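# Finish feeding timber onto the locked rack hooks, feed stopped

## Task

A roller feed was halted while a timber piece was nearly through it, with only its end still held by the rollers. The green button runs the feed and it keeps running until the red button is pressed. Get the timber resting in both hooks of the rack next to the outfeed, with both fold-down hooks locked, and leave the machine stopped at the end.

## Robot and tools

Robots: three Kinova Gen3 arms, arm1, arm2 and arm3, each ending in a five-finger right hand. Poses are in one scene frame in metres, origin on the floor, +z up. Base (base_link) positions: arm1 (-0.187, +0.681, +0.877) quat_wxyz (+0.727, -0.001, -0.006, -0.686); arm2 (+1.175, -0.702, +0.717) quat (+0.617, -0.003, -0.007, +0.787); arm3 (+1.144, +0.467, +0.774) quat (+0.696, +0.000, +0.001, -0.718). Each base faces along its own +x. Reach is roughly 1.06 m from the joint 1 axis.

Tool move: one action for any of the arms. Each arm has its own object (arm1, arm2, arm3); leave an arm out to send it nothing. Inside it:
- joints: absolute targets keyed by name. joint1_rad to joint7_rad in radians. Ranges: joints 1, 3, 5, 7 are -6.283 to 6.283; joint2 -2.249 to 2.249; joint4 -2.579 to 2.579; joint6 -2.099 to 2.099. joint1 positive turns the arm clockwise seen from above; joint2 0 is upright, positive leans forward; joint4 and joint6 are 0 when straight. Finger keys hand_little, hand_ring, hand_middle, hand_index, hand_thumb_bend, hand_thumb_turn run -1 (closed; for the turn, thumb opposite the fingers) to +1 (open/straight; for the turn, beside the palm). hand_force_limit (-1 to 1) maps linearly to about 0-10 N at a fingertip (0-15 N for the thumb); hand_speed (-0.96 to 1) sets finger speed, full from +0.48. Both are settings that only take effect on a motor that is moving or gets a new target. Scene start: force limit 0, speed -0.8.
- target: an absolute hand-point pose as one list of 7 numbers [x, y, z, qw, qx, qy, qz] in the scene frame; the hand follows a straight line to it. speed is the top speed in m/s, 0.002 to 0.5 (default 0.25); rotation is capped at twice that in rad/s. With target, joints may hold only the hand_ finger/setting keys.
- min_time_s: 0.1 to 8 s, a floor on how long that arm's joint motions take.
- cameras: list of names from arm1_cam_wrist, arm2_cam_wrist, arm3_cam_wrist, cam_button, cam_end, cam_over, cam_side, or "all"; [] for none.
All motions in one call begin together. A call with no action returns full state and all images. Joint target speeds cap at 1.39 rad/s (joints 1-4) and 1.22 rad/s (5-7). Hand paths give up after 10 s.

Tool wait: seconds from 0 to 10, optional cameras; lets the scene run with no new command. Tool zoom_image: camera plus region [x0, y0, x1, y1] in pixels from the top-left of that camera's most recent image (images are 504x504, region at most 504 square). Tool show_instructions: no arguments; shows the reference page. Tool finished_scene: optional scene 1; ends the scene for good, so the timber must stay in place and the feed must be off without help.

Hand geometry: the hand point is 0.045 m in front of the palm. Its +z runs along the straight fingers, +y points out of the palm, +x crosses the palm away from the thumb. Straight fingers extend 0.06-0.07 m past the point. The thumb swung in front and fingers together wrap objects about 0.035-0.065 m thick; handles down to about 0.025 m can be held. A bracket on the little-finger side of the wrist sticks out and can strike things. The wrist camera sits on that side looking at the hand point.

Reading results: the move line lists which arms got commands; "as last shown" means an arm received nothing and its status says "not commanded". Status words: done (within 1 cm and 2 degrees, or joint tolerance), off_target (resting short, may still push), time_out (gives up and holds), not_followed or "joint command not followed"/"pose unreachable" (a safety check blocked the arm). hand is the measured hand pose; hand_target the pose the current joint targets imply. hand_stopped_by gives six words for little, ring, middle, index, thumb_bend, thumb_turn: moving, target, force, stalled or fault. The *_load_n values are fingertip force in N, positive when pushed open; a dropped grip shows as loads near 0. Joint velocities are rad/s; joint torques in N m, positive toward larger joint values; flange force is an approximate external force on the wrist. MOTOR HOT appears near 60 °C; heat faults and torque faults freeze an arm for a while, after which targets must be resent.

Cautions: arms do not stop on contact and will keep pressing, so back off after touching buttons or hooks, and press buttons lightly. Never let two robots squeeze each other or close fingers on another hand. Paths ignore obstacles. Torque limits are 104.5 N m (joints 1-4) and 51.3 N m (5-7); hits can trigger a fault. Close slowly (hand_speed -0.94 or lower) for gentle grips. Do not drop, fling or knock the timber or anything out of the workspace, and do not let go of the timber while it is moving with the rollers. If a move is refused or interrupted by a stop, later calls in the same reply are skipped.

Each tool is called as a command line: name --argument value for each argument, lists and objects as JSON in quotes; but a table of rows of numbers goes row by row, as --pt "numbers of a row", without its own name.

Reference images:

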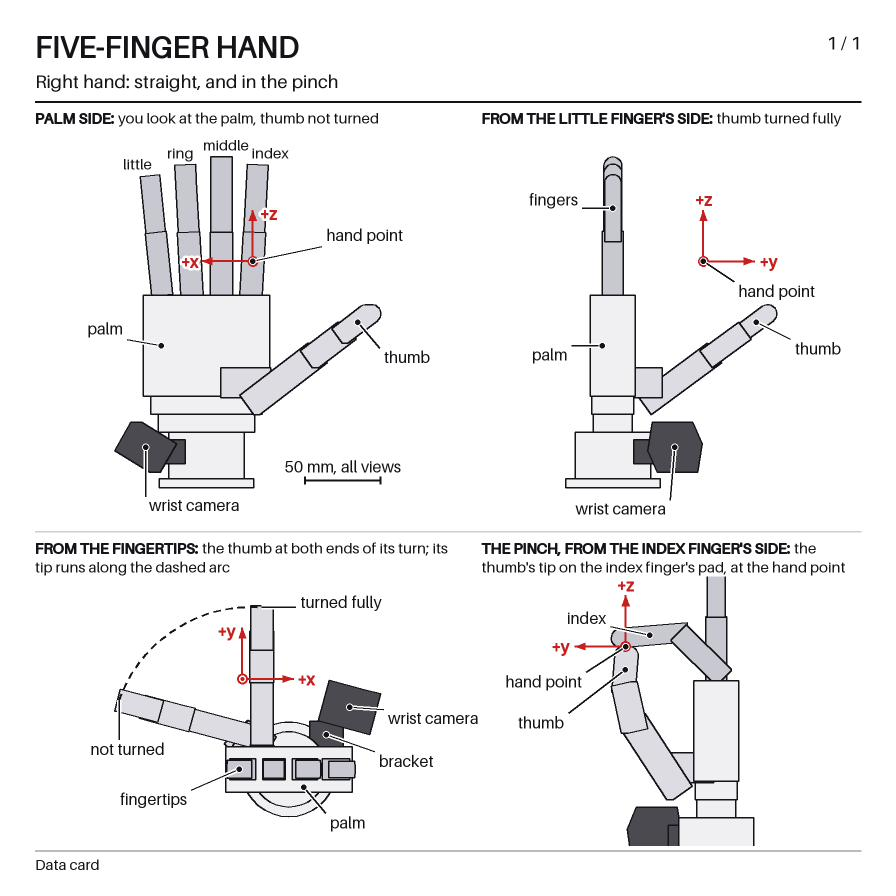

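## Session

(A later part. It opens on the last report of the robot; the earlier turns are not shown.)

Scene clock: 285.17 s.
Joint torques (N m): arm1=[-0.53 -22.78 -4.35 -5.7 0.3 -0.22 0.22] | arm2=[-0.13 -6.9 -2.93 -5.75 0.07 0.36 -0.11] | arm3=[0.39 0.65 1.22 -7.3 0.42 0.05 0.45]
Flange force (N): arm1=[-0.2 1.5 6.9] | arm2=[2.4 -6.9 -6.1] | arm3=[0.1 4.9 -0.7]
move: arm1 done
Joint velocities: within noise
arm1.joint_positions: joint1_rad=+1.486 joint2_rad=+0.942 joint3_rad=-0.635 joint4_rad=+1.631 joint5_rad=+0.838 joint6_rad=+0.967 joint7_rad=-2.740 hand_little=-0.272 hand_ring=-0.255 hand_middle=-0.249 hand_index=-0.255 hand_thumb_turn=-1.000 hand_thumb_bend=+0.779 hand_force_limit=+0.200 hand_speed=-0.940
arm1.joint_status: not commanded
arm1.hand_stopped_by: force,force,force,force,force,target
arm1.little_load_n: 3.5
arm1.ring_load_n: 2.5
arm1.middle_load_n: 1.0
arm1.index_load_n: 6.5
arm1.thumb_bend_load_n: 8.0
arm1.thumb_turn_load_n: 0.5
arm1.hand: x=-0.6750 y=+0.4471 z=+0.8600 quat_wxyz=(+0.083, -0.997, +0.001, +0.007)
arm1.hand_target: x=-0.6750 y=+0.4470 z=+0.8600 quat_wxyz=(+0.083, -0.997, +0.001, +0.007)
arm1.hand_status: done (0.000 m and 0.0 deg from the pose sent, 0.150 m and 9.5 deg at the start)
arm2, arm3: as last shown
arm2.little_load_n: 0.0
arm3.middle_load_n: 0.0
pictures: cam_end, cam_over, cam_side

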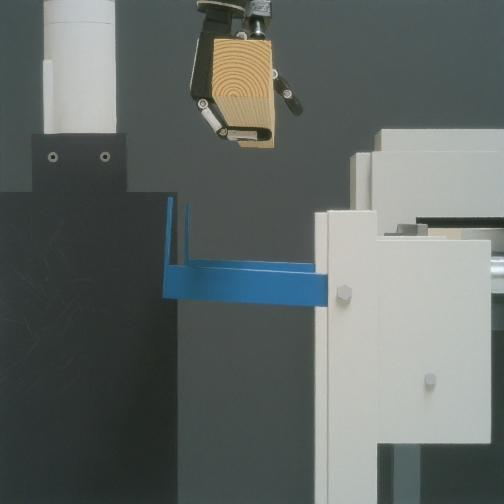

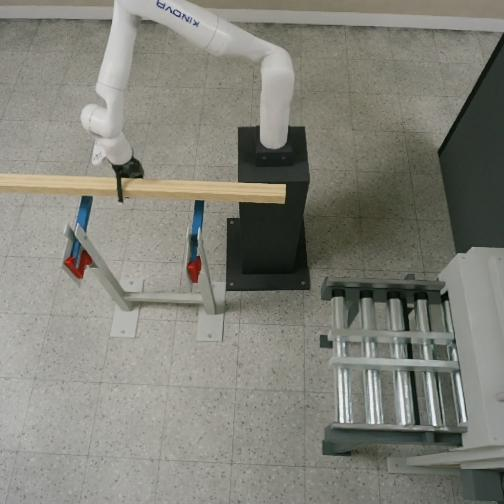

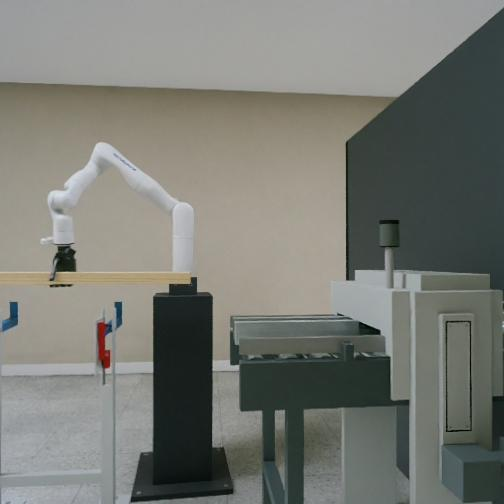

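move --arm1 '{"target": [-0.675, 0.447, 0.735, -0.0828, 0.9966, -0.0006, -0.007], "speed": 0.05}' --cameras '["cam_over", "cam_end", "cam_side"]'

zoom_image --camera "cam_end" --region '[130, 100, 380, 350]'

zoom_image --camera "cam_side" --region '[0, 240, 250, 380]'

Scene clock: 290.70 s.
Joint torques (N m): arm1=[-0.61 -24.04 -3.98 -3.9 0.33 -0.2 0.28] | arm2=[-0.09 -6.88 -2.96 -5.77 0.07 0.37 -0.09] | arm3=[0.35 0.62 1.24 -7.27 0.39 0.04 0.46]
Flange force (N): arm1=[-0.2 1.5 7.1] | arm2=[2.6 -6.8 -5.9] | arm3=[0.0 5.0 -0.8]
move: arm1 done
Joint velocities: within noise
arm1.joint_positions: joint1_rad=+1.418 joint2_rad=+1.172 joint3_rad=-0.509 joint4_rad=+1.599 joint5_rad=+1.003 joint6_rad=+0.778 joint7_rad=-2.871 hand_little=-0.272 hand_ring=-0.255 hand_middle=-0.249 hand_index=-0.255 hand_thumb_turn=-1.000 hand_thumb_bend=+0.779 hand_force_limit=+0.200 hand_speed=-0.940
arm1.joint_status: not commanded
arm1.hand_stopped_by: force,force,force,force,force,target
arm1.little_load_n: 3.5
arm1.ring_load_n: 2.5
arm1.middle_load_n: 1.0
arm1.index_load_n: 6.5
arm1.thumb_bend_load_n: 8.5
arm1.thumb_turn_load_n: 0.5
arm1.hand: x=-0.6750 y=+0.4470 z=+0.7350 quat_wxyz=(+0.083, -0.997, +0.001, +0.007)
arm1.hand_target: x=-0.6750 y=+0.4470 z=+0.7350 quat_wxyz=(+0.083, -0.997, +0.001, +0.007)
arm1.hand_status: done (0.000 m and 0.0 deg from the pose sent, 0.125 m and 0.0 deg at the start)
arm2, arm3: as last shown
arm2.little_load_n: 0.5
arm3.thumb_turn_load_n: -0.5
pictures: cam_end, cam_over, cam_side

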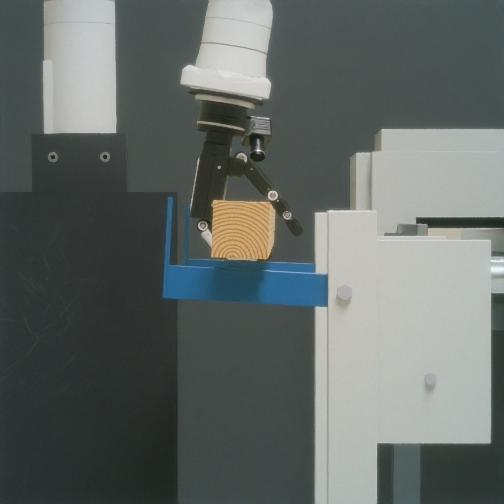

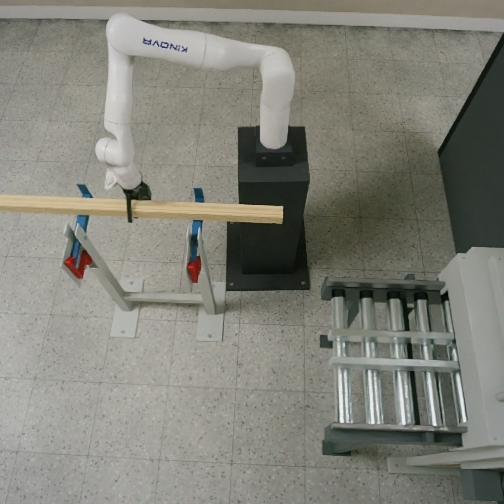

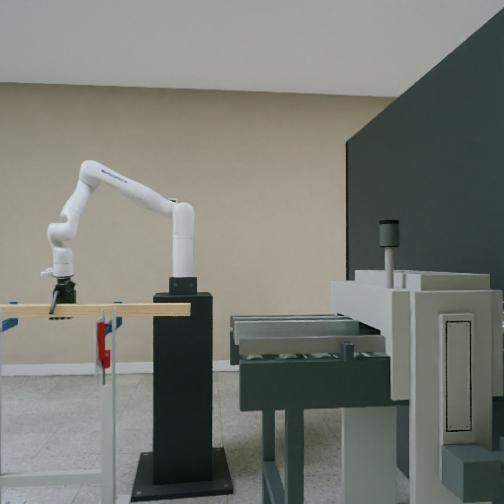

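Scaled by 2.016 from the camera's image (finer frame: 720x720).

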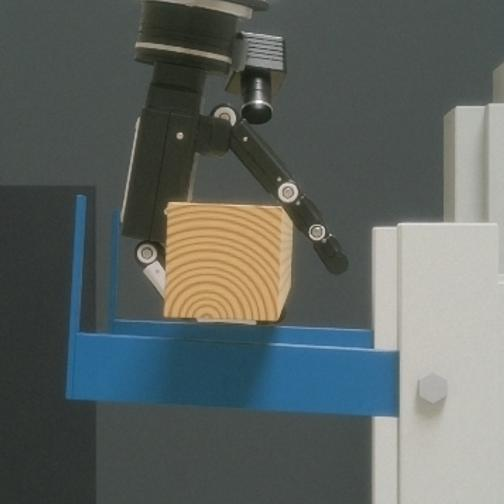

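Scaled by 2.016 from the camera's image (finer frame: 720x720).

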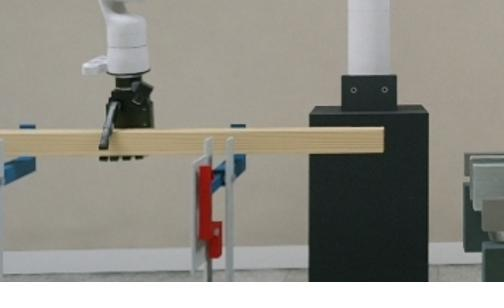

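move --arm1 '{"target": [-0.675, 0.447, 0.722, -0.0828, 0.9966, -0.0006, -0.007], "speed": 0.02}'

move --arm1 '{"target": [-0.675, 0.447, 0.718, -0.0828, 0.9966, -0.0006, -0.007], "speed": 0.01}' --cameras '["cam_over", "cam_end", "cam_side"]'

zoom_image --camera "cam_end" --region '[130, 150, 330, 350]'

Scene clock: 292.63 s.
Joint torques (N m): arm1=[-0.53 -24.13 -3.93 -3.61 0.28 -0.18 0.28] | arm2=[-0.1 -6.83 -2.94 -5.78 0.09 0.37 -0.14] | arm3=[0.42 0.58 1.21 -7.25 0.38 0.04 0.5]
Flange force (N): arm1=[-0.5 1.8 7.2] | arm2=[2.5 -7.1 -6.2] | arm3=[-0.1 5.0 -1.0]
move: arm1 done
Joint velocities: within noise
arm1.joint_positions: joint1_rad=+1.412 joint2_rad=+1.198 joint3_rad=-0.496 joint4_rad=+1.589 joint5_rad=+1.018 joint6_rad=+0.762 joint7_rad=-2.882 hand_little=-0.272 hand_ring=-0.255 hand_middle=-0.249 hand_index=-0.255 hand_thumb_turn=-1.000 hand_thumb_bend=+0.779 hand_force_limit=+0.200 hand_speed=-0.940
arm1.joint_status: not commanded
arm1.hand_stopped_by: force,force,force,force,force,target
arm1.little_load_n: 4.0
arm1.ring_load_n: 2.5
arm1.middle_load_n: 1.0
arm1.index_load_n: 6.5
arm1.thumb_bend_load_n: 8.0
arm1.thumb_turn_load_n: 0.5
arm1.hand: x=-0.6750 y=+0.4470 z=+0.7220 quat_wxyz=(+0.083, -0.997, +0.001, +0.007)
arm1.hand_target: x=-0.6750 y=+0.4470 z=+0.7220 quat_wxyz=(+0.083, -0.997, +0.001, +0.007)
arm1.hand_status: done (0.000 m and 0.0 deg from the pose sent, 0.013 m and 0.0 deg at the start)
arm2, arm3: as last shown
arm2.little_load_n: 0.0
arm3.thumb_turn_load_n: 0.0
pictures: none

Scene clock: 293.60 s.
Joint torques (N m): arm1=[-0.61 -23.97 -3.89 -3.55 0.26 -0.2 0.34] | arm2=[-0.11 -6.87 -2.98 -5.79 0.06 0.38 -0.12] | arm3=[0.37 0.57 1.27 -7.31 0.41 0.05 0.46]
Flange force (N): arm1=[-0.2 1.6 6.9] | arm2=[2.5 -7.0 -5.9] | arm3=[0.0 5.1 -0.7]
move: arm1 done
Joint velocities: within noise
arm1.joint_positions: joint1_rad=+1.409 joint2_rad=+1.206 joint3_rad=-0.493 joint4_rad=+1.585 joint5_rad=+1.022 joint6_rad=+0.757 joint7_rad=-2.886 hand_little=-0.272 hand_ring=-0.255 hand_middle=-0.249 hand_index=-0.255 hand_thumb_turn=-1.000 hand_thumb_bend=+0.779 hand_force_limit=+0.200 hand_speed=-0.940
arm1.joint_status: not commanded
arm1.hand_stopped_by: force,force,force,force,force,target
arm1.little_load_n: 4.0
arm1.ring_load_n: 2.5
arm1.middle_load_n: 1.5
arm1.index_load_n: 6.0
arm1.thumb_bend_load_n: 8.5
arm1.thumb_turn_load_n: 0.5
arm1.hand: x=-0.6750 y=+0.4470 z=+0.7180 quat_wxyz=(+0.083, -0.997, +0.001, +0.007)
arm1.hand_target: x=-0.6750 y=+0.4470 z=+0.7180 quat_wxyz=(+0.083, -0.997, +0.001, +0.007)
arm1.hand_status: done (0.000 m and 0.0 deg from the pose sent, 0.004 m and 0.0 deg at the start)
arm2, arm3: as last shown
pictures: cam_end, cam_over, cam_side

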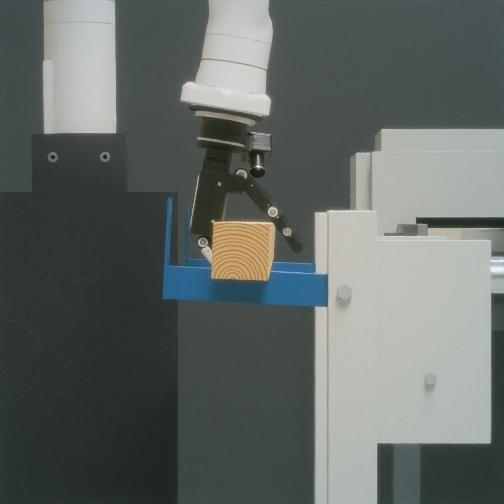

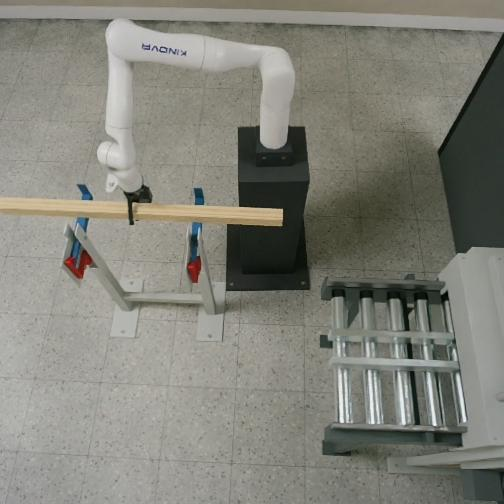

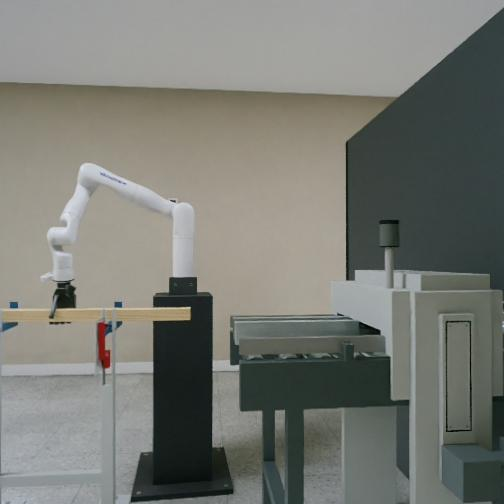

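Scaled by 2.520 from the camera's image (finer frame: 720x720).

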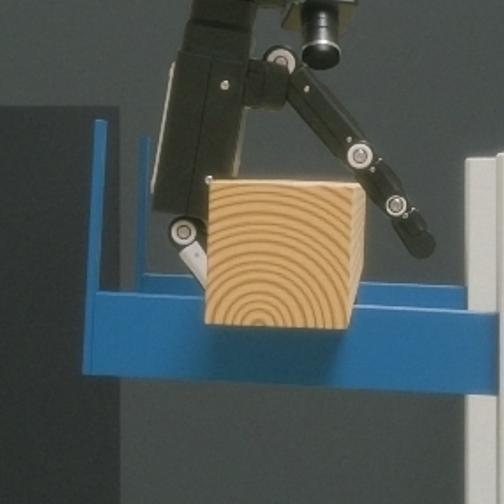

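move --arm1 '{"target": [-0.675, 0.447, 0.716, -0.0828, 0.9966, -0.0006, -0.007], "speed": 0.01}'

move --arm1 '{"target": [-0.675, 0.447, 0.714, -0.0828, 0.9966, -0.0006, -0.007], "speed": 0.01}'

move --arm1 '{"target": [-0.675, 0.447, 0.712, -0.0828, 0.9966, -0.0006, -0.007], "speed": 0.01}'

Scene clock: 295.40 s.
Joint torques (N m): arm1=[-0.59 -23.75 -3.78 -3.54 0.25 -0.16 0.31] | arm2=[-0.09 -6.89 -2.97 -5.77 0.06 0.38 -0.11] | arm3=[0.41 0.5 1.25 -7.28 0.4 0.01 0.47]
Flange force (N): arm1=[-0.1 1.4 6.4] | arm2=[2.5 -6.9 -5.9] | arm3=[-0.2 5.1 -1.0]
move: arm1 done
Joint velocities: within noise
arm1.joint_positions: joint1_rad=+1.408 joint2_rad=+1.210 joint3_rad=-0.491 joint4_rad=+1.584 joint5_rad=+1.025 joint6_rad=+0.755 joint7_rad=-2.887 hand_little=-0.272 hand_ring=-0.255 hand_middle=-0.249 hand_index=-0.255 hand_thumb_turn=-1.000 hand_thumb_bend=+0.779 hand_force_limit=+0.200 hand_speed=-0.940
arm1.joint_status: not commanded
arm1.hand_stopped_by: force,force,force,force,force,target
arm1.little_load_n: 3.5
arm1.ring_load_n: 2.5
arm1.middle_load_n: 1.0
arm1.index_load_n: 6.0
arm1.thumb_bend_load_n: 8.5
arm1.thumb_turn_load_n: 0.5
arm1.hand: x=-0.6750 y=+0.4470 z=+0.7160 quat_wxyz=(+0.083, -0.997, +0.001, +0.007)
arm1.hand_target: x=-0.6750 y=+0.4470 z=+0.7160 quat_wxyz=(+0.083, -0.997, +0.001, +0.007)
arm1.hand_status: done (0.000 m and 0.0 deg from the pose sent, 0.002 m and 0.0 deg at the start)
arm2: as last shown
arm2.little_load_n: 0.5
arm2.thumb_bend_load_n: -0.5
arm3.joint_positions: joint1_rad=+0.362 joint2_rad=-0.482 joint3_rad=-0.168 joint4_rad=+1.635 joint5_rad=-0.061 joint6_rad=+1.896 joint7_rad=-2.109 hand_little=+1.000 hand_ring=+1.000 hand_middle=+1.000 hand_index=+1.000 hand_thumb_turn=+1.000 hand_thumb_bend=+1.000 hand_force_limit=+0.000 hand_speed=-0.800
arm3.joint_status: not commanded
arm3.hand_stopped_by: target,target,target,target,target,target
arm3.little_load_n: 0.0
arm3.ring_load_n: 0.0
arm3.middle_load_n: 0.0
arm3.index_load_n: 0.0
arm3.thumb_bend_load_n: -0.5
arm3.thumb_turn_load_n: 0.0
arm3.hand: x=+1.1452 y=+0.2838 z=+1.2405 quat_wxyz=(-0.027, -0.917, -0.396, +0.034)
arm3.hand_target: x=+1.1452 y=+0.2838 z=+1.2405 quat_wxyz=(-0.027, -0.917, -0.396, +0.034)
arm3.hand_status: not commanded
pictures: none

Scene clock: 296.37 s.
Joint torques (N m): arm1=[-0.68 -23.86 -3.86 -3.54 0.28 -0.17 0.32] | arm2=[-0.11 -6.88 -2.94 -5.77 0.07 0.37 -0.12] | arm3=[0.4 0.6 1.25 -7.26 0.37 0.03 0.47]
Flange force (N): arm1=[-0.1 1.2 6.6] | arm2=[2.5 -7.0 -6.0] | arm3=[0.0 5.0 -0.9]
move: arm1 done
Joint velocities: within noise
arm1.joint_positions: joint1_rad=+1.407 joint2_rad=+1.214 joint3_rad=-0.489 joint4_rad=+1.582 joint5_rad=+1.027 joint6_rad=+0.752 joint7_rad=-2.889 hand_little=-0.272 hand_ring=-0.255 hand_middle=-0.249 hand_index=-0.255 hand_thumb_turn=-1.000 hand_thumb_bend=+0.779 hand_force_limit=+0.200 hand_speed=-0.940
arm1.joint_status: not commanded
arm1.hand_stopped_by: force,force,force,force,force,target
arm1.little_load_n: 4.0
arm1.ring_load_n: 2.5
arm1.middle_load_n: 1.0
arm1.index_load_n: 6.5
arm1.thumb_bend_load_n: 8.5
arm1.thumb_turn_load_n: 0.5
arm1.hand: x=-0.6750 y=+0.4470 z=+0.7140 quat_wxyz=(+0.083, -0.997, +0.001, +0.007)
arm1.hand_target: x=-0.6750 y=+0.4470 z=+0.7140 quat_wxyz=(+0.083, -0.997, +0.001, +0.007)
arm1.hand_status: done (0.000 m and 0.0 deg from the pose sent, 0.002 m and 0.0 deg at the start)
arm2, arm3: as last shown
arm2.little_load_n: 0.0
arm2.thumb_bend_load_n: 0.0
arm3.thumb_bend_load_n: 0.0
pictures: none

Scene clock: 297.33 s.
Joint torques (N m): arm1=[-1 -17.95 -2.67 -3.2 0.51 -0.69 0.27] | arm2=[-0.1 -6.87 -2.92 -5.75 0.07 0.4 -0.1] | arm3=[0.4 0.57 1.25 -7.25 0.4 0.02 0.48]
Flange force (N): arm1=[1.5 -2.7 -6.6] | arm2=[2.5 -6.9 -5.9] | arm3=[-0.1 5.1 -1.0]
move: arm1 done
Joint velocities: within noise
arm1.joint_positions: joint1_rad=+1.406 joint2_rad=+1.218 joint3_rad=-0.487 joint4_rad=+1.580 joint5_rad=+1.029 joint6_rad=+0.750 joint7_rad=-2.890 hand_little=-0.272 hand_ring=-0.255 hand_middle=-0.250 hand_index=-0.255 hand_thumb_turn=-1.000 hand_thumb_bend=+0.779 hand_force_limit=+0.200 hand_speed=-0.940
arm1.joint_status: not commanded
arm1.hand_stopped_by: force,force,force,force,force,target
arm1.little_load_n: 1.0
arm1.ring_load_n: 0.5
arm1.middle_load_n: 0.0
arm1.index_load_n: 4.0
arm1.thumb_bend_load_n: 7.0
arm1.thumb_turn_load_n: 0.5
arm1.hand: x=-0.6750 y=+0.4470 z=+0.7120 quat_wxyz=(+0.083, -0.997, +0.001, +0.007)
arm1.hand_target: x=-0.6750 y=+0.4470 z=+0.7120 quat_wxyz=(+0.083, -0.997, +0.001, +0.007)
arm1.hand_status: done (0.000 m and 0.0 deg from the pose sent, 0.002 m and 0.0 deg at the start)
arm2.joint_positions: joint1_rad=+0.402 joint2_rad=+0.473 joint3_rad=-1.136 joint4_rad=+1.966 joint5_rad=+0.491 joint6_rad=+1.015 joint7_rad=-3.304 hand_little=-0.900 hand_ring=-0.900 hand_middle=-0.900 hand_index=+1.000 hand_thumb_turn=+1.000 hand_thumb_bend=+1.000 hand_force_limit=+0.000 hand_speed=-0.500
arm2.joint_status: not commanded
arm2.hand_stopped_by: target,target,target,target,target,target
arm2.little_load_n: 0.0
arm2.ring_load_n: 0.0
arm2.middle_load_n: 0.0
arm2.index_load_n: 0.0
arm2.thumb_bend_load_n: 0.0
arm2.thumb_turn_load_n: 0.0
arm2.hand: x=+0.9305 y=-0.3566 z=+0.8850 quat_wxyz=(+0.000, +0.497, -0.868, +0.000)
arm2.hand_target: x=+0.9305 y=-0.3566 z=+0.8850 quat_wxyz=(+0.000, +0.497, -0.868, +0.000)
arm2.hand_status: not commanded
arm3: as last shown
pictures: none

move --arm1 '{"target": [-0.675, 0.447, 0.7128, -0.0828, 0.9966, -0.0006, -0.007], "speed": 0.01}' --cameras '["cam_over", "cam_end", "cam_side", "arm1_cam_wrist"]'

zoom_image --camera "cam_end" --region '[130, 150, 330, 350]'

zoom_image --camera "cam_side" --region '[0, 240, 250, 380]'

Scene clock: 299.30 s.
Joint torques (N m): arm1=[-0.55 -23.26 -3.6 -3.12 0.22 -0.08 0.29] | arm2=[-0.08 -6.86 -2.95 -5.78 0.08 0.42 -0.14] | arm3=[0.41 0.62 1.24 -7.31 0.39 0.05 0.49]
Flange force (N): arm1=[-0.8 1.6 5.7] | arm2=[2.5 -7.0 -5.9] | arm3=[0.1 5.0 -0.7]
move: arm1 done
Joint velocities: within noise
arm1.joint_positions: joint1_rad=+1.407 joint2_rad=+1.216 joint3_rad=-0.487 joint4_rad=+1.581 joint5_rad=+1.028 joint6_rad=+0.750 joint7_rad=-2.890 hand_little=-0.272 hand_ring=-0.255 hand_middle=-0.250 hand_index=-0.255 hand_thumb_turn=-1.000 hand_thumb_bend=+0.779 hand_force_limit=+0.200 hand_speed=-0.940
arm1.joint_status: not commanded
arm1.hand_stopped_by: force,force,force,force,force,target
arm1.little_load_n: 2.0
arm1.ring_load_n: 1.5
arm1.middle_load_n: 0.5
arm1.index_load_n: 5.0
arm1.thumb_bend_load_n: 7.0
arm1.thumb_turn_load_n: 0.5
arm1.hand: x=-0.6750 y=+0.4470 z=+0.7128 quat_wxyz=(+0.083, -0.997, +0.001, +0.007)
arm1.hand_target: x=-0.6750 y=+0.4470 z=+0.7128 quat_wxyz=(+0.083, -0.997, +0.001, +0.007)
arm1.hand_status: done (0.000 m and 0.0 deg from the pose sent, 0.001 m and 0.0 deg at the start)
arm2, arm3: as last shown
pictures: arm1_cam_wrist, cam_end, cam_over, cam_side

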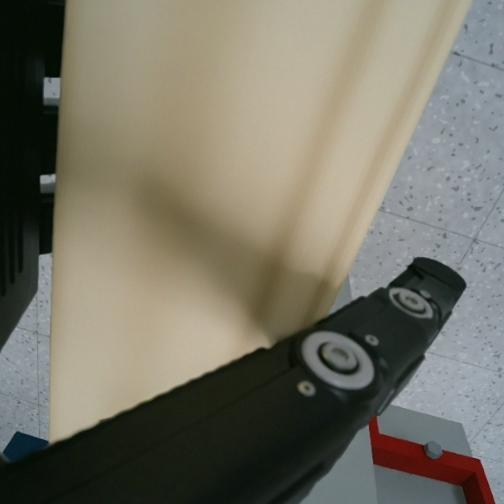

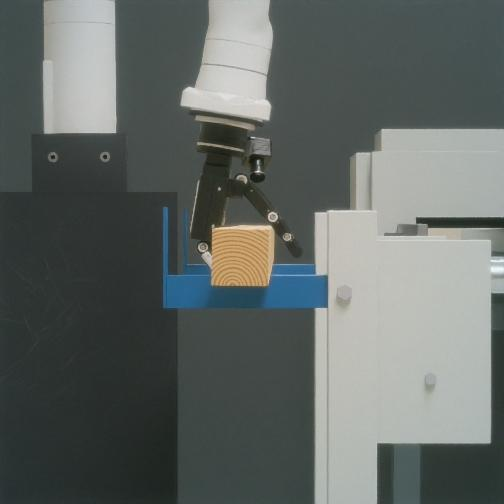

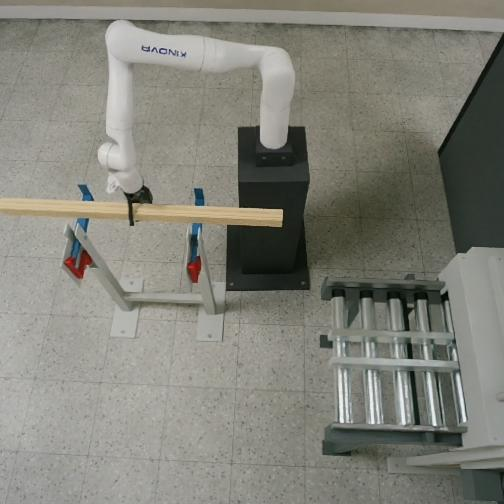

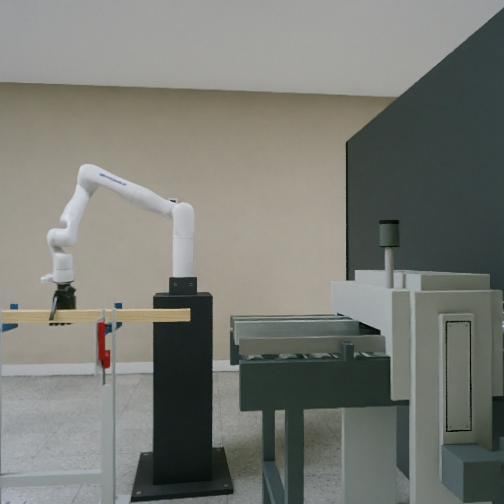

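Scaled by 2.520 from the camera's image (finer frame: 720x720).

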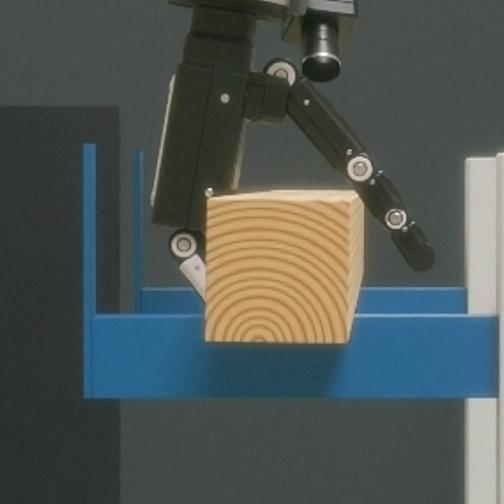

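Scaled by 2.016 from the camera's image (finer frame: 720x720).

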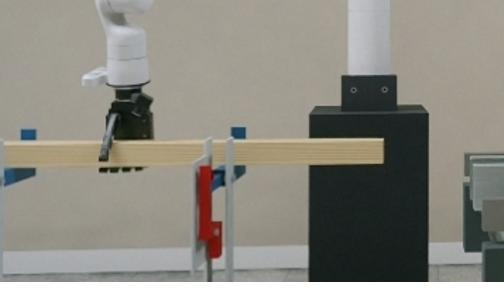

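zoom_image --camera "cam_over" --region '[50, 170, 230, 300]'

zoom_image --camera "cam_side" --region '[0, 280, 130, 380]'

zoom_image --camera "cam_end" --region '[304, 150, 504, 350]'

Scaled by 2.800 from the camera's image (finer frame: 720x720).

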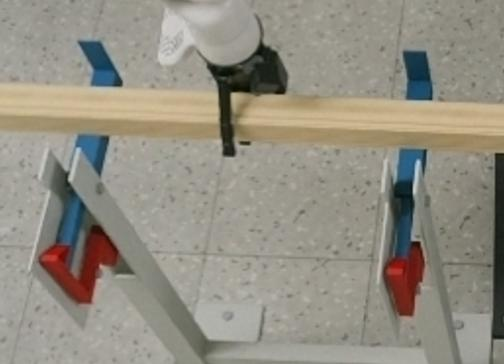

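Scaled by 3.877 from the camera's image (finer frame: 720x720).

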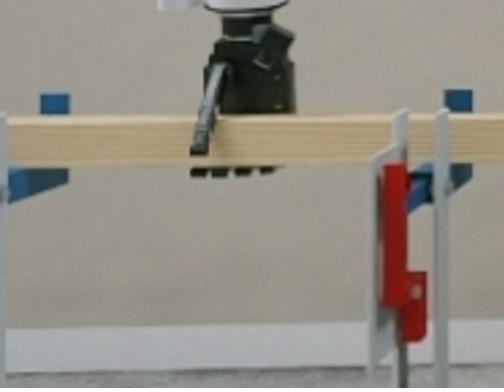

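Scaled by 2.520 from the camera's image (finer frame: 720x720).

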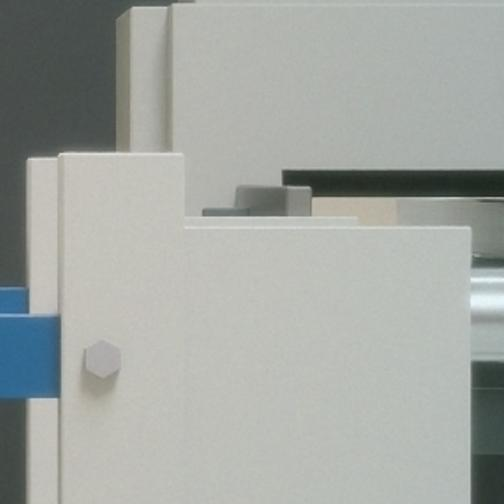

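move --arm1 '{"target": [-0.675, 0.447, 0.7122, -0.0828, 0.9966, -0.0006, -0.007], "speed": 0.01}'

move --arm1 '{"joints": {"hand_thumb_bend": 1.0, "hand_speed": -0.9}}' --cameras '["cam_end"]'

Scene clock: 303.00 s.
Joint torques (N m): arm1=[-0.95 -19.49 -3.01 -3.73 0.62 -0.79 0.27] | arm2=[-0.05 -6.86 -2.95 -5.77 0.09 0.36 -0.09] | arm3=[0.4 0.57 1.25 -7.29 0.41 0.03 0.46]
Flange force (N): arm1=[1.8 -2.2 -4.0] | arm2=[2.6 -6.8 -6.0] | arm3=[0.0 5.0 -0.8]
move: arm1 done
Joint velocities: within noise
arm1.joint_positions: joint1_rad=+1.406 joint2_rad=+1.217 joint3_rad=-0.487 joint4_rad=+1.580 joint5_rad=+1.029 joint6_rad=+0.750 joint7_rad=-2.890 hand_little=-0.272 hand_ring=-0.255 hand_middle=-0.250 hand_index=-0.255 hand_thumb_turn=-1.000 hand_thumb_bend=+0.779 hand_force_limit=+0.200 hand_speed=-0.940
arm1.joint_status: not commanded
arm1.hand_stopped_by: force,force,force,force,force,target
arm1.little_load_n: 1.5
arm1.ring_load_n: 1.0
arm1.middle_load_n: 0.0
arm1.index_load_n: 4.5
arm1.thumb_bend_load_n: 7.0
arm1.thumb_turn_load_n: 0.5
arm1.hand: x=-0.6750 y=+0.4470 z=+0.7122 quat_wxyz=(+0.083, -0.997, +0.001, +0.007)
arm1.hand_target: x=-0.6750 y=+0.4470 z=+0.7122 quat_wxyz=(+0.083, -0.997, +0.001, +0.007)
arm1.hand_status: done (0.000 m and 0.0 deg from the pose sent, 0.001 m and 0.0 deg at the start)
arm2, arm3: as last shown
pictures: none

Scene clock: 305.03 s.
Joint torques (N m): arm1=[-1.04 -22.15 -3.81 -2.91 0.29 -0.31 0.37] | arm2=[-0.07 -6.9 -2.95 -5.78 0.08 0.36 -0.13] | arm3=[0.43 0.56 1.25 -7.25 0.38 0.02 0.48]
Flange force (N): arm1=[-1.1 0.4 3.5] | arm2=[2.5 -6.9 -6.0] | arm3=[-0.1 5.1 -1.0]
move: arm1 done
Joint velocities: within noise
arm1.joint_positions: joint1_rad=+1.406 joint2_rad=+1.217 joint3_rad=-0.487 joint4_rad=+1.580 joint5_rad=+1.029 joint6_rad=+0.750 joint7_rad=-2.890 hand_little=-0.272 hand_ring=-0.255 hand_middle=-0.250 hand_index=-0.255 hand_thumb_turn=-1.000 hand_thumb_bend=+1.000 hand_force_limit=+0.200 hand_speed=-0.900
arm1.joint_status: all done
arm1.hand_stopped_by: force,force,force,force,target,target
arm1.little_load_n: 0.5
arm1.ring_load_n: 0.0
arm1.middle_load_n: 0.0
arm1.index_load_n: 2.5
arm1.thumb_bend_load_n: 0.0
arm1.thumb_turn_load_n: 0.0
arm1.hand: x=-0.6750 y=+0.4470 z=+0.7122 quat_wxyz=(+0.083, -0.997, +0.001, +0.007)
arm1.hand_target: x=-0.6750 y=+0.4470 z=+0.7122 quat_wxyz=(+0.083, -0.997, +0.001, +0.007)
arm1.hand_status: not commanded
arm2, arm3: as last shown

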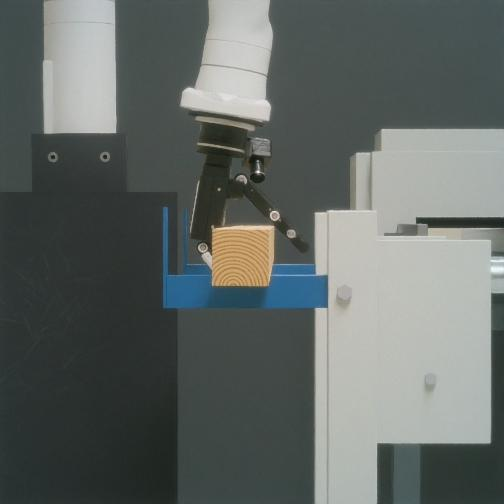

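move --arm1 '{"target": [-0.675, 0.447, 0.7112, -0.0828, 0.9966, -0.0006, -0.007], "speed": 0.01}'

move --arm1 '{"joints": {"hand_little": 0.0, "hand_ring": 0.0, "hand_middle": 0.0, "hand_index": 0.0, "hand_speed": -0.9}}' --cameras '["cam_end", "cam_side", "cam_over"]'

zoom_image --camera "cam_end" --region '[130, 150, 330, 350]'

Scene clock: 306.97 s.
Joint torques (N m): arm1=[-0.65 -20.51 -2.95 -3.01 0.33 -0.39 0.28] | arm2=[-0.1 -6.84 -2.93 -5.8 0.07 0.39 -0.13] | arm3=[0.39 0.59 1.24 -7.31 0.39 0.05 0.45]
Flange force (N): arm1=[-0.1 -0.1 -0.7] | arm2=[2.6 -7.1 -6.0] | arm3=[0.0 5.0 -0.7]
move: arm1 done
Joint velocities: within noise
arm1.joint_positions: joint1_rad=+1.406 joint2_rad=+1.219 joint3_rad=-0.486 joint4_rad=+1.579 joint5_rad=+1.030 joint6_rad=+0.749 joint7_rad=-2.891 hand_little=-0.272 hand_ring=-0.255 hand_middle=-0.250 hand_index=-0.255 hand_thumb_turn=-1.000 hand_thumb_bend=+1.000 hand_force_limit=+0.200 hand_speed=-0.900
arm1.joint_status: not commanded
arm1.hand_stopped_by: force,force,force,force,target,target
arm1.little_load_n: 0.0
arm1.ring_load_n: 0.0
arm1.middle_load_n: 0.0
arm1.index_load_n: 0.5
arm1.thumb_bend_load_n: 0.0
arm1.thumb_turn_load_n: 0.0
arm1.hand: x=-0.6750 y=+0.4470 z=+0.7112 quat_wxyz=(+0.083, -0.997, +0.001, +0.007)
arm1.hand_target: x=-0.6750 y=+0.4470 z=+0.7112 quat_wxyz=(+0.083, -0.997, +0.001, +0.007)
arm1.hand_status: done (0.000 m and 0.0 deg from the pose sent, 0.001 m and 0.0 deg at the start)
arm2, arm3: as last shown
arm3.little_load_n: -0.5
pictures: none

Scene clock: 308.43 s.
Joint torques (N m): arm1=[-0.52 -20.06 -2.77 -2.67 0.32 -0.2 0.26] | arm2=[-0.06 -6.88 -2.91 -5.74 0.07 0.37 -0.09] | arm3=[0.39 0.63 1.26 -7.26 0.38 0.05 0.45]
Flange force (N): arm1=[-0.5 0.3 -1.2] | arm2=[2.6 -6.7 -6.0] | arm3=[0.0 5.0 -0.9]
move: arm1 done
Joint velocities: within noise
arm1.joint_positions: joint1_rad=+1.406 joint2_rad=+1.219 joint3_rad=-0.486 joint4_rad=+1.579 joint5_rad=+1.030 joint6_rad=+0.749 joint7_rad=-2.891 hand_little=+0.000 hand_ring=+0.000 hand_middle=+0.000 hand_index=+0.000 hand_thumb_turn=-1.000 hand_thumb_bend=+1.000 hand_force_limit=+0.200 hand_speed=-0.900
arm1.joint_status: all done
arm1.hand_stopped_by: target,target,target,target,target,target
arm1.little_load_n: 0.0
arm1.ring_load_n: 0.0
arm1.middle_load_n: 0.0
arm1.index_load_n: 0.0
arm1.thumb_bend_load_n: 0.0
arm1.thumb_turn_load_n: 0.0
arm1.hand: x=-0.6750 y=+0.4470 z=+0.7112 quat_wxyz=(+0.083, -0.997, +0.001, +0.007)
arm1.hand_target: x=-0.6750 y=+0.4470 z=+0.7112 quat_wxyz=(+0.083, -0.997, +0.001, +0.007)
arm1.hand_status: not commanded
arm2, arm3: as last shown
arm3.little_load_n: 0.0
arm3.thumb_bend_load_n: -0.5
pictures: cam_end, cam_over, cam_side

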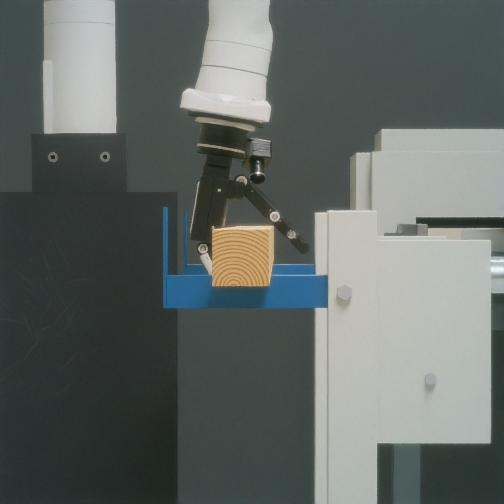

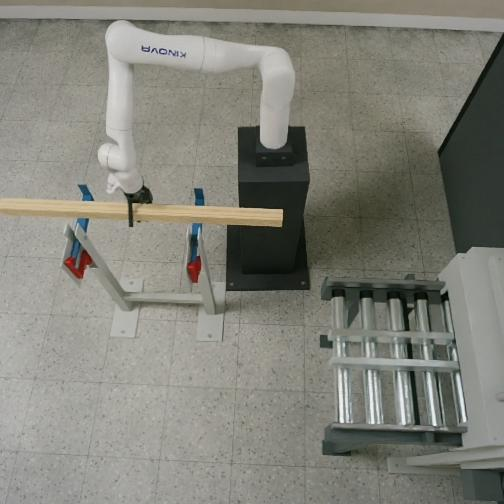

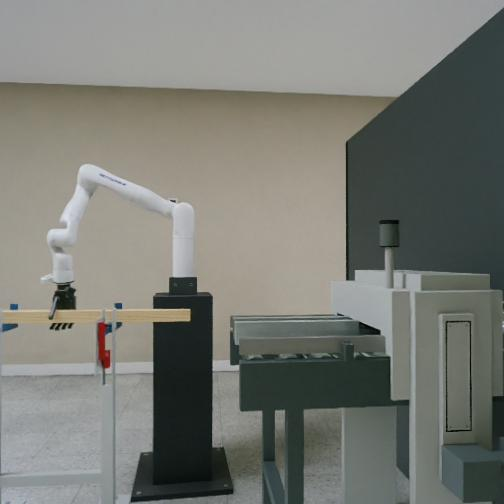

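Scaled by 2.520 from the camera's image (finer frame: 720x720).

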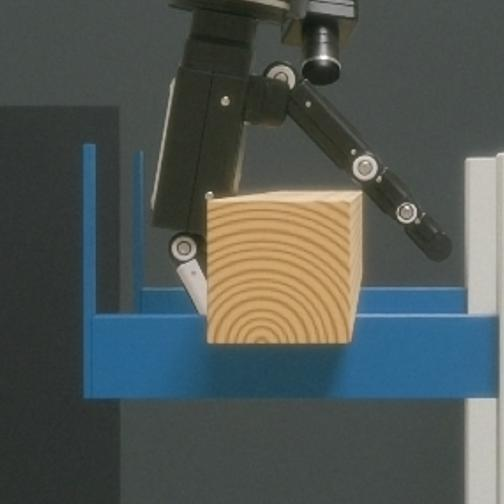

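move --arm1 '{"joints": {"hand_little": 1.0, "hand_ring": 1.0, "hand_middle": 1.0, "hand_index": 1.0, "hand_speed": -0.8}}' --cameras '["cam_end"]'

zoom_image --camera "cam_end" --region '[130, 150, 330, 350]'

Scene clock: 312.43 s.
Joint torques (N m): arm1=[-0.57 -20.06 -2.78 -2.65 0.29 -0.19 0.28] | arm2=[-0.08 -6.89 -2.95 -5.77 0.08 0.38 -0.1] | arm3=[0.4 0.54 1.26 -7.25 0.41 0.02 0.44]
Flange force (N): arm1=[-0.5 0.2 -1.2] | arm2=[2.5 -6.9 -5.9] | arm3=[-0.1 5.1 -1.0]
move: arm1 done
Joint velocities: within noise
arm1.joint_positions: joint1_rad=+1.406 joint2_rad=+1.219 joint3_rad=-0.486 joint4_rad=+1.579 joint5_rad=+1.030 joint6_rad=+0.749 joint7_rad=-2.891 hand_little=+1.000 hand_ring=+1.000 hand_middle=+1.000 hand_index=+1.000 hand_thumb_turn=-1.000 hand_thumb_bend=+1.000 hand_force_limit=+0.200 hand_speed=-0.800
arm1.joint_status: all done
arm1.hand_stopped_by: target,target,target,target,target,target
arm1.little_load_n: 0.0
arm1.ring_load_n: 0.0
arm1.middle_load_n: 0.0
arm1.index_load_n: 0.0
arm1.thumb_bend_load_n: 0.0
arm1.thumb_turn_load_n: 0.0
arm1.hand: x=-0.6750 y=+0.4470 z=+0.7112 quat_wxyz=(+0.083, -0.997, +0.001, +0.007)
arm1.hand_target: x=-0.6750 y=+0.4470 z=+0.7112 quat_wxyz=(+0.083, -0.997, +0.001, +0.007)
arm1.hand_status: not commanded
arm2: as last shown
arm2.middle_load_n: 0.5
arm3.joint_positions: joint1_rad=+0.362 joint2_rad=-0.482 joint3_rad=-0.168 joint4_rad=+1.635 joint5_rad=-0.061 joint6_rad=+1.896 joint7_rad=-2.109 hand_little=+1.000 hand_ring=+1.000 hand_middle=+1.000 hand_index=+1.000 hand_thumb_turn=+1.000 hand_thumb_bend=+1.000 hand_force_limit=+0.000 hand_speed=-0.800
arm3.joint_status: not commanded
arm3.hand_stopped_by: target,target,target,target,target,target
arm3.little_load_n: 0.0
arm3.ring_load_n: 0.0
arm3.middle_load_n: 0.0
arm3.index_load_n: 0.0
arm3.thumb_bend_load_n: 0.0
arm3.thumb_turn_load_n: 0.0
arm3.hand: x=+1.1452 y=+0.2838 z=+1.2405 quat_wxyz=(-0.027, -0.917, -0.396, +0.034)
arm3.hand_target: x=+1.1452 y=+0.2838 z=+1.2405 quat_wxyz=(-0.027, -0.917, -0.396, +0.034)
arm3.hand_status: not commanded

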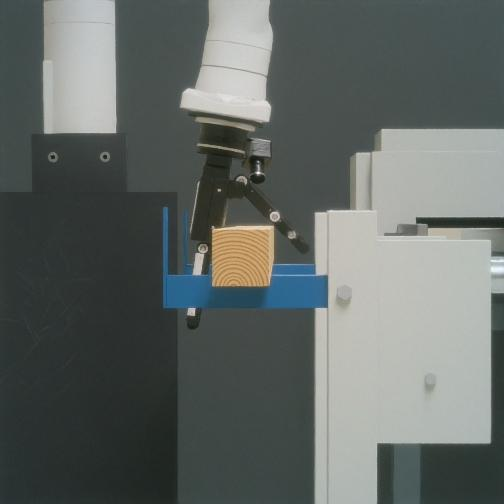

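Scaled by 2.520 from the camera's image (finer frame: 720x720).

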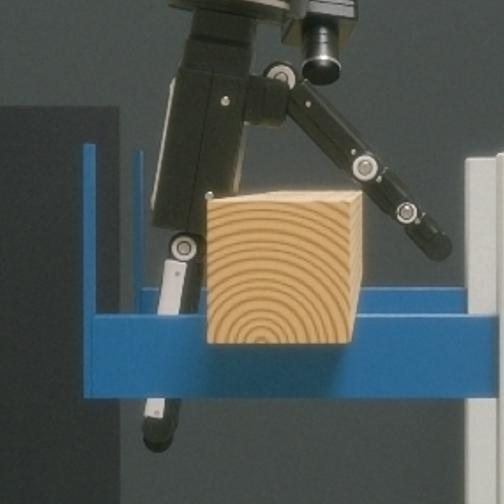

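move --arm1 '{"target": [-0.675, 0.449, 0.741, -0.0828, 0.9966, -0.0006, -0.007], "speed": 0.03}' --cameras '["cam_end"]'

move --arm1 '{"target": [-0.675, 0.449, 0.88, -0.0828, 0.9966, -0.0006, -0.007], "speed": 0.08}' --cameras '["all"]'

zoom_image --camera "cam_over" --region '[50, 170, 230, 300]'

Scene clock: 314.63 s.
Joint torques (N m): arm1=[-0.5 -19.8 -2.82 -2.99 0.31 -0.17 0.3] | arm2=[-0.1 -6.88 -2.93 -5.75 0.07 0.38 -0.12] | arm3=[0.42 0.61 1.22 -7.28 0.43 0.01 0.45]
Flange force (N): arm1=[-0.1 0.1 -1.3] | arm2=[2.5 -6.9 -6.0] | arm3=[0.0 4.9 -0.9]
move: arm1 done
Joint velocities: within noise
arm1.joint_positions: joint1_rad=+1.425 joint2_rad=+1.159 joint3_rad=-0.514 joint4_rad=+1.607 joint5_rad=+0.997 joint6_rad=+0.784 joint7_rad=-2.865 hand_little=+1.000 hand_ring=+1.000 hand_middle=+1.000 hand_index=+1.000 hand_thumb_turn=-1.000 hand_thumb_bend=+1.000 hand_force_limit=+0.200 hand_speed=-0.800
arm1.joint_status: not commanded
arm1.hand_stopped_by: target,target,target,target,target,target
arm1.little_load_n: 0.0
arm1.ring_load_n: 0.0
arm1.middle_load_n: 0.0
arm1.index_load_n: 0.0
arm1.thumb_bend_load_n: -0.5
arm1.thumb_turn_load_n: 0.0
arm1.hand: x=-0.6750 y=+0.4490 z=+0.7410 quat_wxyz=(+0.083, -0.997, +0.001, +0.007)
arm1.hand_target: x=-0.6750 y=+0.4490 z=+0.7410 quat_wxyz=(+0.083, -0.997, +0.001, +0.007)
arm1.hand_status: done (0.000 m and 0.0 deg from the pose sent, 0.030 m and 0.0 deg at the start)
arm2, arm3: as last shown
arm2.middle_load_n: 0.0
arm2.thumb_bend_load_n: -0.5

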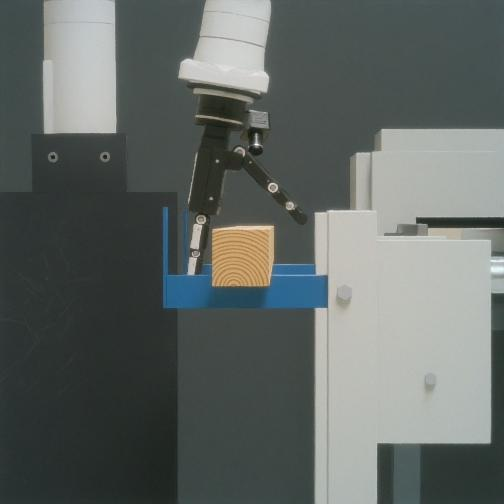

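Scene clock: 316.90 s.
Joint torques (N m): arm1=[-0.45 -18.54 -3.2 -4.58 0.39 -0.23 0.29] | arm2=[-0.11 -6.83 -2.94 -5.72 0.08 0.38 -0.09] | arm3=[0.4 0.55 1.25 -7.24 0.39 0.02 0.39]
Flange force (N): arm1=[0.0 0.1 -1.3] | arm2=[2.5 -7.0 -6.1] | arm3=[-0.2 4.9 -1.1]
move: arm1 done
Joint velocities: within noise
arm1.joint_positions: joint1_rad=+1.499 joint2_rad=+0.906 joint3_rad=-0.653 joint4_rad=+1.628 joint5_rad=+0.811 joint6_rad=+0.999 joint7_rad=-2.714 hand_little=+1.000 hand_ring=+1.000 hand_middle=+1.000 hand_index=+1.000 hand_thumb_turn=-1.000 hand_thumb_bend=+1.000 hand_force_limit=+0.200 hand_speed=-0.800
arm1.joint_status: not commanded
arm1.hand_stopped_by: target,target,target,target,target,target
arm1.little_load_n: 0.0
arm1.ring_load_n: 0.0
arm1.middle_load_n: 0.0
arm1.index_load_n: 0.0
arm1.thumb_bend_load_n: 0.0
arm1.thumb_turn_load_n: 0.0
arm1.hand: x=-0.6750 y=+0.4490 z=+0.8800 quat_wxyz=(+0.083, -0.997, +0.001, +0.007)
arm1.hand_target: x=-0.6750 y=+0.4490 z=+0.8800 quat_wxyz=(+0.083, -0.997, +0.001, +0.007)
arm1.hand_status: done (0.000 m and 0.0 deg from the pose sent, 0.139 m and 0.0 deg at the start)
arm2.joint_positions: joint1_rad=+0.402 joint2_rad=+0.473 joint3_rad=-1.136 joint4_rad=+1.966 joint5_rad=+0.491 joint6_rad=+1.015 joint7_rad=-3.304 hand_little=-0.900 hand_ring=-0.900 hand_middle=-0.900 hand_index=+1.000 hand_thumb_turn=+1.000 hand_thumb_bend=+1.000 hand_force_limit=+0.000 hand_speed=-0.500
arm2.joint_status: not commanded
arm2.hand_stopped_by: target,target,target,target,target,target
arm2.little_load_n: 0.5
arm2.ring_load_n: 0.0
arm2.middle_load_n: 0.0
arm2.index_load_n: 0.0
arm2.thumb_bend_load_n: 0.0
arm2.thumb_turn_load_n: 0.0
arm2.hand: x=+0.9305 y=-0.3566 z=+0.8850 quat_wxyz=(+0.000, +0.497, -0.868, +0.000)
arm2.hand_target: x=+0.9305 y=-0.3566 z=+0.8850 quat_wxyz=(+0.000, +0.497, -0.868, +0.000)
arm2.hand_status: not commanded
arm3: as last shown
pictures: arm1_cam_wrist, arm2_cam_wrist, arm3_cam_wrist, cam_button, cam_end, cam_over, cam_side

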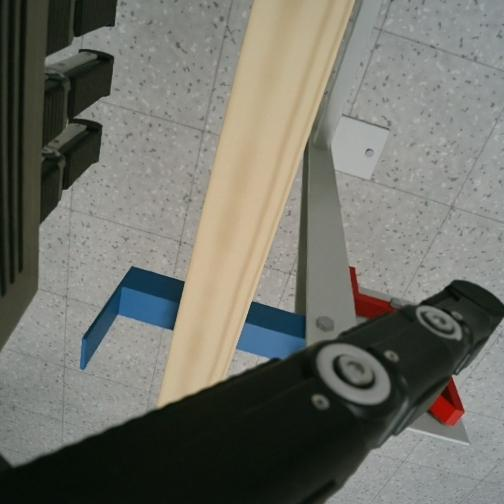

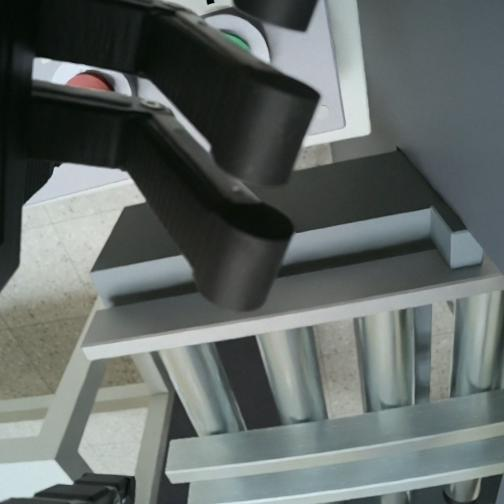

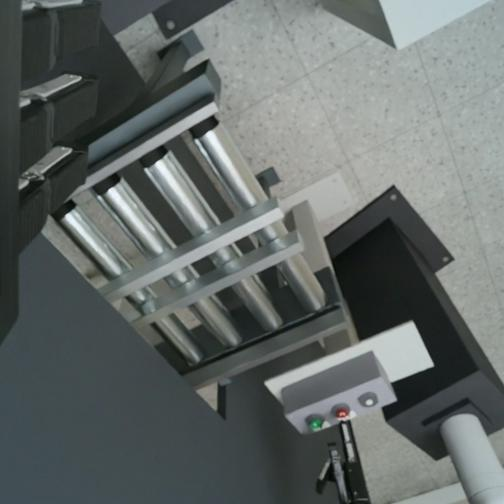

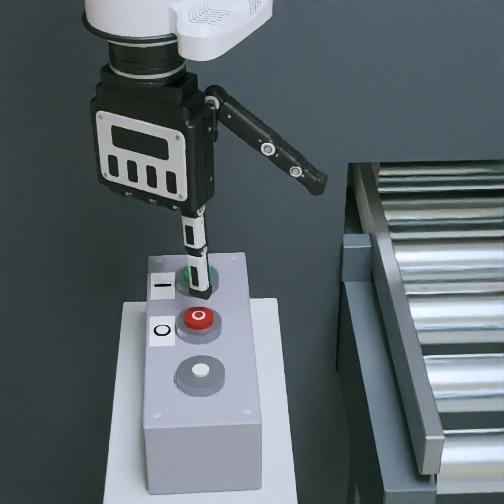

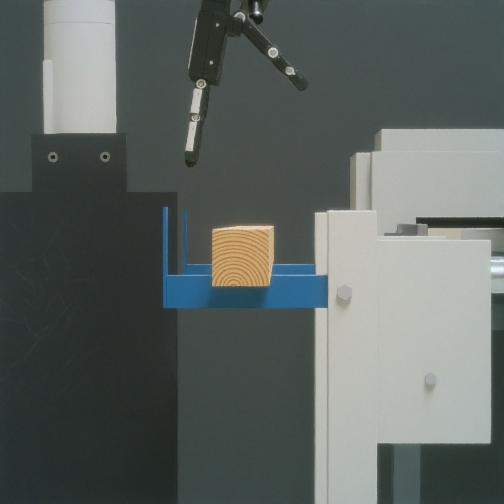

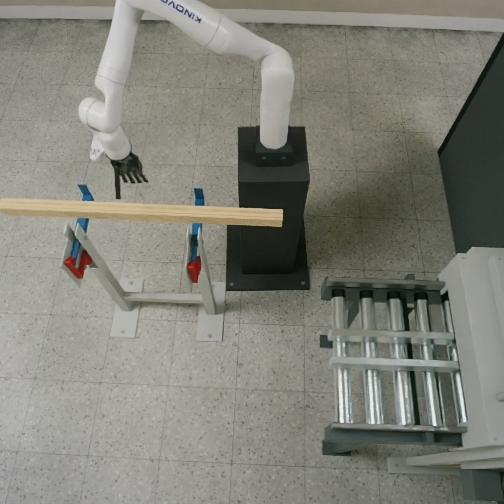

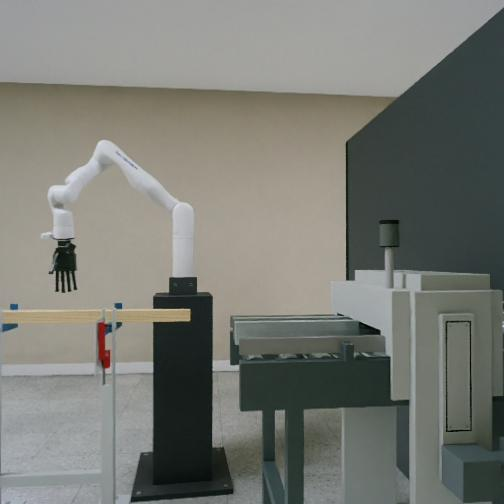

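Scaled by 2.800 from the camera's image (finer frame: 720x720).

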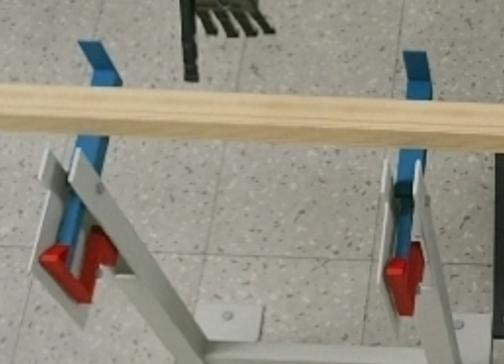

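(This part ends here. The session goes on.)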